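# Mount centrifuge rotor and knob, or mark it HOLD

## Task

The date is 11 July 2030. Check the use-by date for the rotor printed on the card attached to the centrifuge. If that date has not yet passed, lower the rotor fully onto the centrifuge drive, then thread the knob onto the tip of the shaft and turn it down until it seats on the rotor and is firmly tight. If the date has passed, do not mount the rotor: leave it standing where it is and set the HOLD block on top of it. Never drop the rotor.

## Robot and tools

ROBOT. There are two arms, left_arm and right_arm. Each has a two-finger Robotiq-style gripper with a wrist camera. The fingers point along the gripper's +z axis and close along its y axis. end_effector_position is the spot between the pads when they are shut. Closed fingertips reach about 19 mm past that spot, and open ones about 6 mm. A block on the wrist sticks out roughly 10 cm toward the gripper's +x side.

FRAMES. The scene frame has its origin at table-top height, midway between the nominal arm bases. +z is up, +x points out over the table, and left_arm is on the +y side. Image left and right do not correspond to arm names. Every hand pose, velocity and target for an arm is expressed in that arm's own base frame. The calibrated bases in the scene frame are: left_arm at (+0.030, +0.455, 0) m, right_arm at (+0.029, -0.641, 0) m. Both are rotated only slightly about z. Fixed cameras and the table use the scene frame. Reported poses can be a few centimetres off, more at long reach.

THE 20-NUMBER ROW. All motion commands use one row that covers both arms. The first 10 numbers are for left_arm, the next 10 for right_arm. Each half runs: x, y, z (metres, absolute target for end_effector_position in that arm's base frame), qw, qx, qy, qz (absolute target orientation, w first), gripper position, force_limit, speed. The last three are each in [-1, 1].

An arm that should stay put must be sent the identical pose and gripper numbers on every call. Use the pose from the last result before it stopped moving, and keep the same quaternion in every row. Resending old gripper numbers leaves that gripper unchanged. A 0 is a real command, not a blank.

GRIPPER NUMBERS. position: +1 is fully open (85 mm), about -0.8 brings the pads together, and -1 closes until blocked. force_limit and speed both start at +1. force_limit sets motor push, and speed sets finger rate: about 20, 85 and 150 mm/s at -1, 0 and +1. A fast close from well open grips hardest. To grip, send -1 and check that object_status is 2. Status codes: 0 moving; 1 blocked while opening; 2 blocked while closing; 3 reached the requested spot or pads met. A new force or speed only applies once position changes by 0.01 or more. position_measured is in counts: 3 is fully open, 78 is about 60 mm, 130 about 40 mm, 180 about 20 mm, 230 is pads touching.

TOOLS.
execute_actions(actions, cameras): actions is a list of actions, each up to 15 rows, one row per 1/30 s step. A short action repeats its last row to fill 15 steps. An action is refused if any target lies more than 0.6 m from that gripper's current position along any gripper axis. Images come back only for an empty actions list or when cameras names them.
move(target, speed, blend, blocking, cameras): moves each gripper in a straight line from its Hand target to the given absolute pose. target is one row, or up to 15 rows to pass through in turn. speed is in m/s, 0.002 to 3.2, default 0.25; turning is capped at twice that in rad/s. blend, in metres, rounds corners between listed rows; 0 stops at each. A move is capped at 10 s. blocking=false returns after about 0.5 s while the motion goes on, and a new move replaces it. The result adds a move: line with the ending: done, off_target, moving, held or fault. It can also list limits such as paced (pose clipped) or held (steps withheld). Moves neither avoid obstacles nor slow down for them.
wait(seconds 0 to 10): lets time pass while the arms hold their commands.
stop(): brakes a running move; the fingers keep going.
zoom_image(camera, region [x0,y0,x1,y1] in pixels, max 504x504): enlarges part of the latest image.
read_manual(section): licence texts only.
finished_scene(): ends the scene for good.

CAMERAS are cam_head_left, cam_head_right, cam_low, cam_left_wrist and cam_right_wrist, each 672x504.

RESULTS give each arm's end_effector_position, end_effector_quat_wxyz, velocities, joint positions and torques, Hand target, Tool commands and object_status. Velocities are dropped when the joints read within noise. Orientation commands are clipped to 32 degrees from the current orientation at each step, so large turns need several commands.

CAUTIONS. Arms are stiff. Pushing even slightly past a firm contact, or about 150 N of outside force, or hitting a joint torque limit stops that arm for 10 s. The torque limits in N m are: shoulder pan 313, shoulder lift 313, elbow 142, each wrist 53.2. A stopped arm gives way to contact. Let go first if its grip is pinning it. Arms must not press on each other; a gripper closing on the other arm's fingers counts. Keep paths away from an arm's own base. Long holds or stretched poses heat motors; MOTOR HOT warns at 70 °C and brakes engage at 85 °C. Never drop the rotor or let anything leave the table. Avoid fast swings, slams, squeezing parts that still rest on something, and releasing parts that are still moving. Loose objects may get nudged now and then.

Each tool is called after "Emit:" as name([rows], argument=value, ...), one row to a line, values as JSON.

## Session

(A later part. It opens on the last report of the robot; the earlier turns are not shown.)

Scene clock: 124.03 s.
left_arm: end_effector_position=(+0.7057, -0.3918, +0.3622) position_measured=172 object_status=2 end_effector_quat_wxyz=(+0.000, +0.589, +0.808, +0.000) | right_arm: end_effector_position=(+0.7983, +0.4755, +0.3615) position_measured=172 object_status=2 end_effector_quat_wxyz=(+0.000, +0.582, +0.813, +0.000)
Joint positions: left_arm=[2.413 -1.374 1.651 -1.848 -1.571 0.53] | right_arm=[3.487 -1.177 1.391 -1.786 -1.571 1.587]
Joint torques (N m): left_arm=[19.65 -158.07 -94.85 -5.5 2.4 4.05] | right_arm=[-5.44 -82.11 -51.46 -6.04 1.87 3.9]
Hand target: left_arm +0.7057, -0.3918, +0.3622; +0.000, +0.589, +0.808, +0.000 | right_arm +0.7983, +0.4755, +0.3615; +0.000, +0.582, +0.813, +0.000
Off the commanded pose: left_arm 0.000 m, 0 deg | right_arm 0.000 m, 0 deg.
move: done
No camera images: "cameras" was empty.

Emit:
move(target=[0.70572,-0.39181,0.3522,0,0.58871,0.80834,0,-1,0.2,-1,0.79828,0.47547,0.3515,0,0.58212,0.81311,0,-1,0.2,-1], speed=0.03, cameras=[])

Emit:
move(target=[0.70572,-0.39181,0.3492,0,0.58871,0.80834,0,-1,0.2,-1,0.79828,0.47547,0.3485,0,0.58212,0.81311,0,-1,0.2,-1], speed=0.012, cameras=[])

Scene clock: 124.97 s.
left_arm: end_effector_position=(+0.7057, -0.3918, +0.3523) position_measured=172 object_status=2 end_effector_quat_wxyz=(+0.000, +0.589, +0.808, +0.000) | right_arm: end_effector_position=(+0.7983, +0.4755, +0.3516) position_measured=172 object_status=2 end_effector_quat_wxyz=(+0.000, +0.582, +0.813, +0.000)
Joint positions: left_arm=[2.413 -1.369 1.664 -1.865 -1.571 0.53] | right_arm=[3.487 -1.173 1.404 -1.802 -1.571 1.588]
Joint torques (N m): left_arm=[16.18 -155.71 -73.43 -12.36 1.41 3.88] | right_arm=[-0.05 -64.66 -48.92 -5.82 -0.76 3.26]
Hand target: left_arm +0.7057, -0.3918, +0.3522; +0.000, +0.589, +0.808, +0.000 | right_arm +0.7983, +0.4755, +0.3515; +0.000, +0.582, +0.813, +0.000
Off the commanded pose: left_arm 0.000 m, 0 deg | right_arm 0.000 m, 0 deg.
move: done
No camera images: "cameras" was empty.

Scene clock: 125.67 s.
left_arm: end_effector_position=(+0.7057, -0.3918, +0.3493) position_measured=172 object_status=2 end_effector_quat_wxyz=(+0.000, +0.589, +0.808, +0.000) | right_arm: end_effector_position=(+0.7983, +0.4755, +0.3486) position_measured=172 object_status=2 end_effector_quat_wxyz=(+0.000, +0.582, +0.813, +0.000)
Joint positions: left_arm=[2.413 -1.368 1.667 -1.87 -1.571 0.53] | right_arm=[3.487 -1.172 1.408 -1.807 -1.571 1.588]
Joint torques (N m): left_arm=[11.89 -156.57 -72.24 -12.15 0.42 4.15] | right_arm=[8.51 -63.45 -49.79 -6.62 -0.9 3.05]
Hand target: left_arm +0.7057, -0.3918, +0.3492; +0.000, +0.589, +0.808, +0.000 | right_arm +0.7983, +0.4755, +0.3485; +0.000, +0.582, +0.813, +0.000
Off the commanded pose: left_arm 0.000 m, 0 deg | right_arm 0.000 m, 0 deg.
move: done
No camera images: "cameras" was empty.

Emit:
move(target=[0.70572,-0.39181,0.3472,0,0.58871,0.80834,0,-1,0.2,-1,0.79828,0.47547,0.3465,0,0.58212,0.81311,0,-1,0.2,-1], speed=0.01, cameras=[])

Emit:
move(target=[0.70572,-0.39181,0.3457,0,0.58871,0.80834,0,-1,0.2,-1,0.79828,0.47547,0.3450,0,0.58212,0.81311,0,-1,0.2,-1], speed=0.01, cameras=[])

Emit:
move(target=[0.70572,-0.39181,0.3442,0,0.58871,0.80834,0,-1,0.2,-1,0.79828,0.47547,0.3435,0,0.58212,0.81311,0,-1,0.2,-1], speed=0.01, cameras=[])

Scene clock: 126.53 s.
left_arm: end_effector_position=(+0.7057, -0.3918, +0.3473) position_measured=172 object_status=2 end_effector_quat_wxyz=(+0.000, +0.589, +0.808, +0.000) | right_arm: end_effector_position=(+0.7983, +0.4755, +0.3466) position_measured=172 object_status=2 end_effector_quat_wxyz=(+0.000, +0.582, +0.813, +0.000)
Joint positions: left_arm=[2.413 -1.367 1.67 -1.874 -1.571 0.53] | right_arm=[3.487 -1.171 1.41 -1.81 -1.571 1.588]
Joint torques (N m): left_arm=[8.95 -156.47 -71.54 -11.95 0.02 3.85] | right_arm=[10.1 -64.32 -49.74 -5.6 -0.49 3.06]
Hand target: left_arm +0.7057, -0.3918, +0.3472; +0.000, +0.589, +0.808, +0.000 | right_arm +0.7983, +0.4755, +0.3465; +0.000, +0.582, +0.813, +0.000
Off the commanded pose: left_arm 0.000 m, 0 deg | right_arm 0.000 m, 0 deg.
move: done
No camera images: "cameras" was empty.

Scene clock: 127.23 s.
left_arm: end_effector_position=(+0.7057, -0.3918, +0.3457) position_measured=172 object_status=2 end_effector_quat_wxyz=(+0.000, +0.589, +0.808, +0.000) | right_arm: end_effector_position=(+0.7983, +0.4755, +0.3450) position_measured=172 object_status=2 end_effector_quat_wxyz=(+0.000, +0.582, +0.813, +0.000)
Joint positions: left_arm=[2.413 -1.366 1.672 -1.876 -1.571 0.53] | right_arm=[3.487 -1.171 1.412 -1.813 -1.571 1.588]
Joint torques (N m): left_arm=[4.46 -156.39 -71.02 -11.88 0 3.89] | right_arm=[9.4 -63.4 -49.3 -5.77 -1.06 3.22]
Hand target: left_arm +0.7057, -0.3918, +0.3457; +0.000, +0.589, +0.808, +0.000 | right_arm +0.7983, +0.4755, +0.3450; +0.000, +0.582, +0.813, +0.000
Off the commanded pose: left_arm 0.000 m, 0 deg | right_arm 0.000 m, 0 deg.
move: done
No camera images: "cameras" was empty.

Scene clock: 127.93 s.
left_arm: end_effector_position=(+0.7057, -0.3918, +0.3442) position_measured=172 object_status=2 end_effector_quat_wxyz=(+0.000, +0.589, +0.808, +0.000) | right_arm: end_effector_position=(+0.7983, +0.4755, +0.3435) position_measured=172 object_status=2 end_effector_quat_wxyz=(+0.000, +0.582, +0.813, +0.000)
Joint positions: left_arm=[2.413 -1.366 1.674 -1.879 -1.571 0.53] | right_arm=[3.487 -1.17 1.414 -1.815 -1.571 1.588]
Joint torques (N m): left_arm=[2.54 -157.11 -71.82 -11.72 -0.03 3.65] | right_arm=[12.16 -63.63 -49.88 -5.23 -0.63 2.89]
Hand target: left_arm +0.7057, -0.3918, +0.3442; +0.000, +0.589, +0.808, +0.000 | right_arm +0.7983, +0.4755, +0.3435; +0.000, +0.582, +0.813, +0.000
Off the commanded pose: left_arm 0.000 m, 0 deg | right_arm 0.000 m, 0 deg.
move: done
No camera images: "cameras" was empty.

Emit:
move(target=[0.70572,-0.39181,0.3427,0,0.58871,0.80834,0,-1,0.2,-1,0.79828,0.47547,0.3420,0,0.58212,0.81311,0,-1,0.2,-1], speed=0.01, cameras=[])

Emit:
move(target=[0.70572,-0.39181,0.3412,0,0.58871,0.80834,0,-1,0.2,-1,0.79828,0.47547,0.3405,0,0.58212,0.81311,0,-1,0.2,-1], speed=0.01, cameras=[])

Emit:
move(target=[0.70572,-0.39181,0.3397,0,0.58871,0.80834,0,-1,0.2,-1,0.79828,0.47547,0.3390,0,0.58212,0.81311,0,-1,0.2,-1], speed=0.01, cameras=[])

Scene clock: 128.83 s.
left_arm: end_effector_position=(+0.7057, -0.3918, +0.3427) position_measured=172 object_status=2 end_effector_quat_wxyz=(+0.000, +0.589, +0.808, +0.000) | right_arm: end_effector_position=(+0.7983, +0.4755, +0.3420) position_measured=172 object_status=2 end_effector_quat_wxyz=(+0.000, +0.582, +0.813, +0.000)
Joint positions: left_arm=[2.413 -1.365 1.676 -1.882 -1.571 0.53] | right_arm=[3.487 -1.169 1.416 -1.817 -1.571 1.588]
Joint torques (N m): left_arm=[-2.21 -157.25 -71.59 -11.69 0.05 3.71] | right_arm=[12.22 -63.83 -49.16 -4.98 -0.44 3.14]
Hand target: left_arm +0.7057, -0.3918, +0.3427; +0.000, +0.589, +0.808, +0.000 | right_arm +0.7983, +0.4755, +0.3420; +0.000, +0.582, +0.813, +0.000
Off the commanded pose: left_arm 0.000 m, 0 deg | right_arm 0.000 m, 0 deg.
move: done
No camera images: "cameras" was empty.

Scene clock: 129.53 s.
left_arm: end_effector_position=(+0.7057, -0.3918, +0.3415) position_measured=172 object_status=2 end_effector_quat_wxyz=(+0.000, +0.589, +0.808, +0.000) | right_arm: end_effector_position=(+0.7983, +0.4755, +0.3408) position_measured=172 object_status=2 end_effector_quat_wxyz=(+0.000, +0.582, +0.813, +0.000)
Joint positions: left_arm=[2.413 -1.364 1.677 -1.884 -1.571 0.53] | right_arm=[3.487 -1.169 1.418 -1.82 -1.571 1.588]
Joint torques (N m): left_arm=[-5.26 -91.17 -45.67 -12.48 0.14 3.71] | right_arm=[10.08 -37.79 -29.78 -4.72 0.18 2.39]
Hand target: left_arm +0.7057, -0.3918, +0.3412; +0.000, +0.589, +0.808, +0.000 | right_arm +0.7983, +0.4755, +0.3405; +0.000, +0.582, +0.813, +0.000
Off the commanded pose: left_arm 0.000 m, 0 deg | right_arm 0.000 m, 0 deg.
move: done
No camera images: "cameras" was empty.

Scene clock: 130.23 s.
left_arm: end_effector_position=(+0.7057, -0.3918, +0.3400) position_measured=172 object_status=2 end_effector_quat_wxyz=(+0.000, +0.589, +0.808, +0.000) | right_arm: end_effector_position=(+0.7983, +0.4755, +0.3393) position_measured=172 object_status=2 end_effector_quat_wxyz=(+0.000, +0.582, +0.813, +0.000)
Joint positions: left_arm=[2.413 -1.364 1.679 -1.887 -1.571 0.53] | right_arm=[3.487 -1.168 1.419 -1.822 -1.571 1.588]
Joint torques (N m): left_arm=[-9.11 31.26 -3.13 -13.89 0.21 3.43] | right_arm=[10.95 5.98 -1.3 -4.57 1.46 2.04]
Hand target: left_arm +0.7057, -0.3918, +0.3397; +0.000, +0.589, +0.808, +0.000 | right_arm +0.7983, +0.4755, +0.3390; +0.000, +0.582, +0.813, +0.000
Off the commanded pose: left_arm 0.000 m, 0 deg | right_arm 0.000 m, 0 deg.
move: done
No camera images: "cameras" was empty.

Emit:
move(target=[0.70572,-0.39181,0.3417,0,0.58871,0.80834,0,-1,0.2,-1,0.79828,0.47547,0.3410,0,0.58212,0.81311,0,-1,0.2,-1], speed=0.01, cameras=["cam_right_wrist","cam_left_wrist"])

Scene clock: 131.33 s.
left_arm: end_effector_position=(+0.7057, -0.3918, +0.3412) position_measured=172 object_status=2 end_effector_quat_wxyz=(+0.000, +0.589, +0.808, +0.000) | right_arm: end_effector_position=(+0.7982, +0.4754, +0.3406) position_measured=172 object_status=2 end_effector_quat_wxyz=(+0.000, +0.582, +0.813, +0.000)
Joint positions: left_arm=[2.413 -1.364 1.677 -1.883 -1.571 0.53] | right_arm=[3.487 -1.169 1.418 -1.819 -1.571 1.588]
Joint torques (N m): left_arm=[-12.45 -110.2 -54.03 -2.44 0.2 3.42] | right_arm=[11.75 -50.2 -40.8 -1.27 3.61 2.48]
Hand target: left_arm +0.7057, -0.3918, +0.3417; +0.000, +0.589, +0.808, +0.000 | right_arm +0.7983, +0.4755, +0.3410; +0.000, +0.582, +0.813, +0.000
Off the commanded pose: left_arm 0.000 m, 0 deg | right_arm 0.000 m, 0 deg.
move: done
camera_calibration:
cam_left_wrist: T_world_to_cam=[[0.95045, 0.310286, -0.0191681, -0.530597], [0.297986, -0.891732, 0.340614, -0.659206], [0.0885949, -0.329448, -0.940008, 0.254718], [0, 0, 0, 1]] pos_world=[0.678174, -0.339282, 0.4538]
cam_right_wrist: T_world_to_cam=[[0.950642, 0.31029, 0.000719204, -0.896758], [0.292519, -0.896964, 0.331495, 0.101566], [0.103505, -0.314923, -0.943457, 0.514797], [0, 0, 0, 1]] pos_world=[0.769502, 0.531477, 0.452664]
Images, in order (width x height): cam_left_wrist 672x504, cam_right_wrist 672x504.

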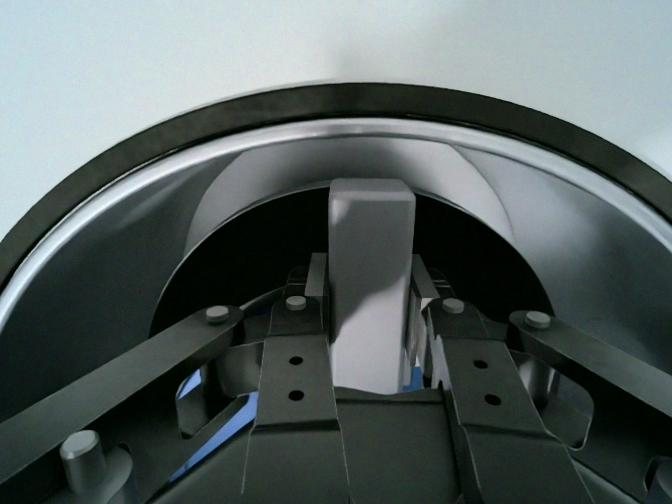

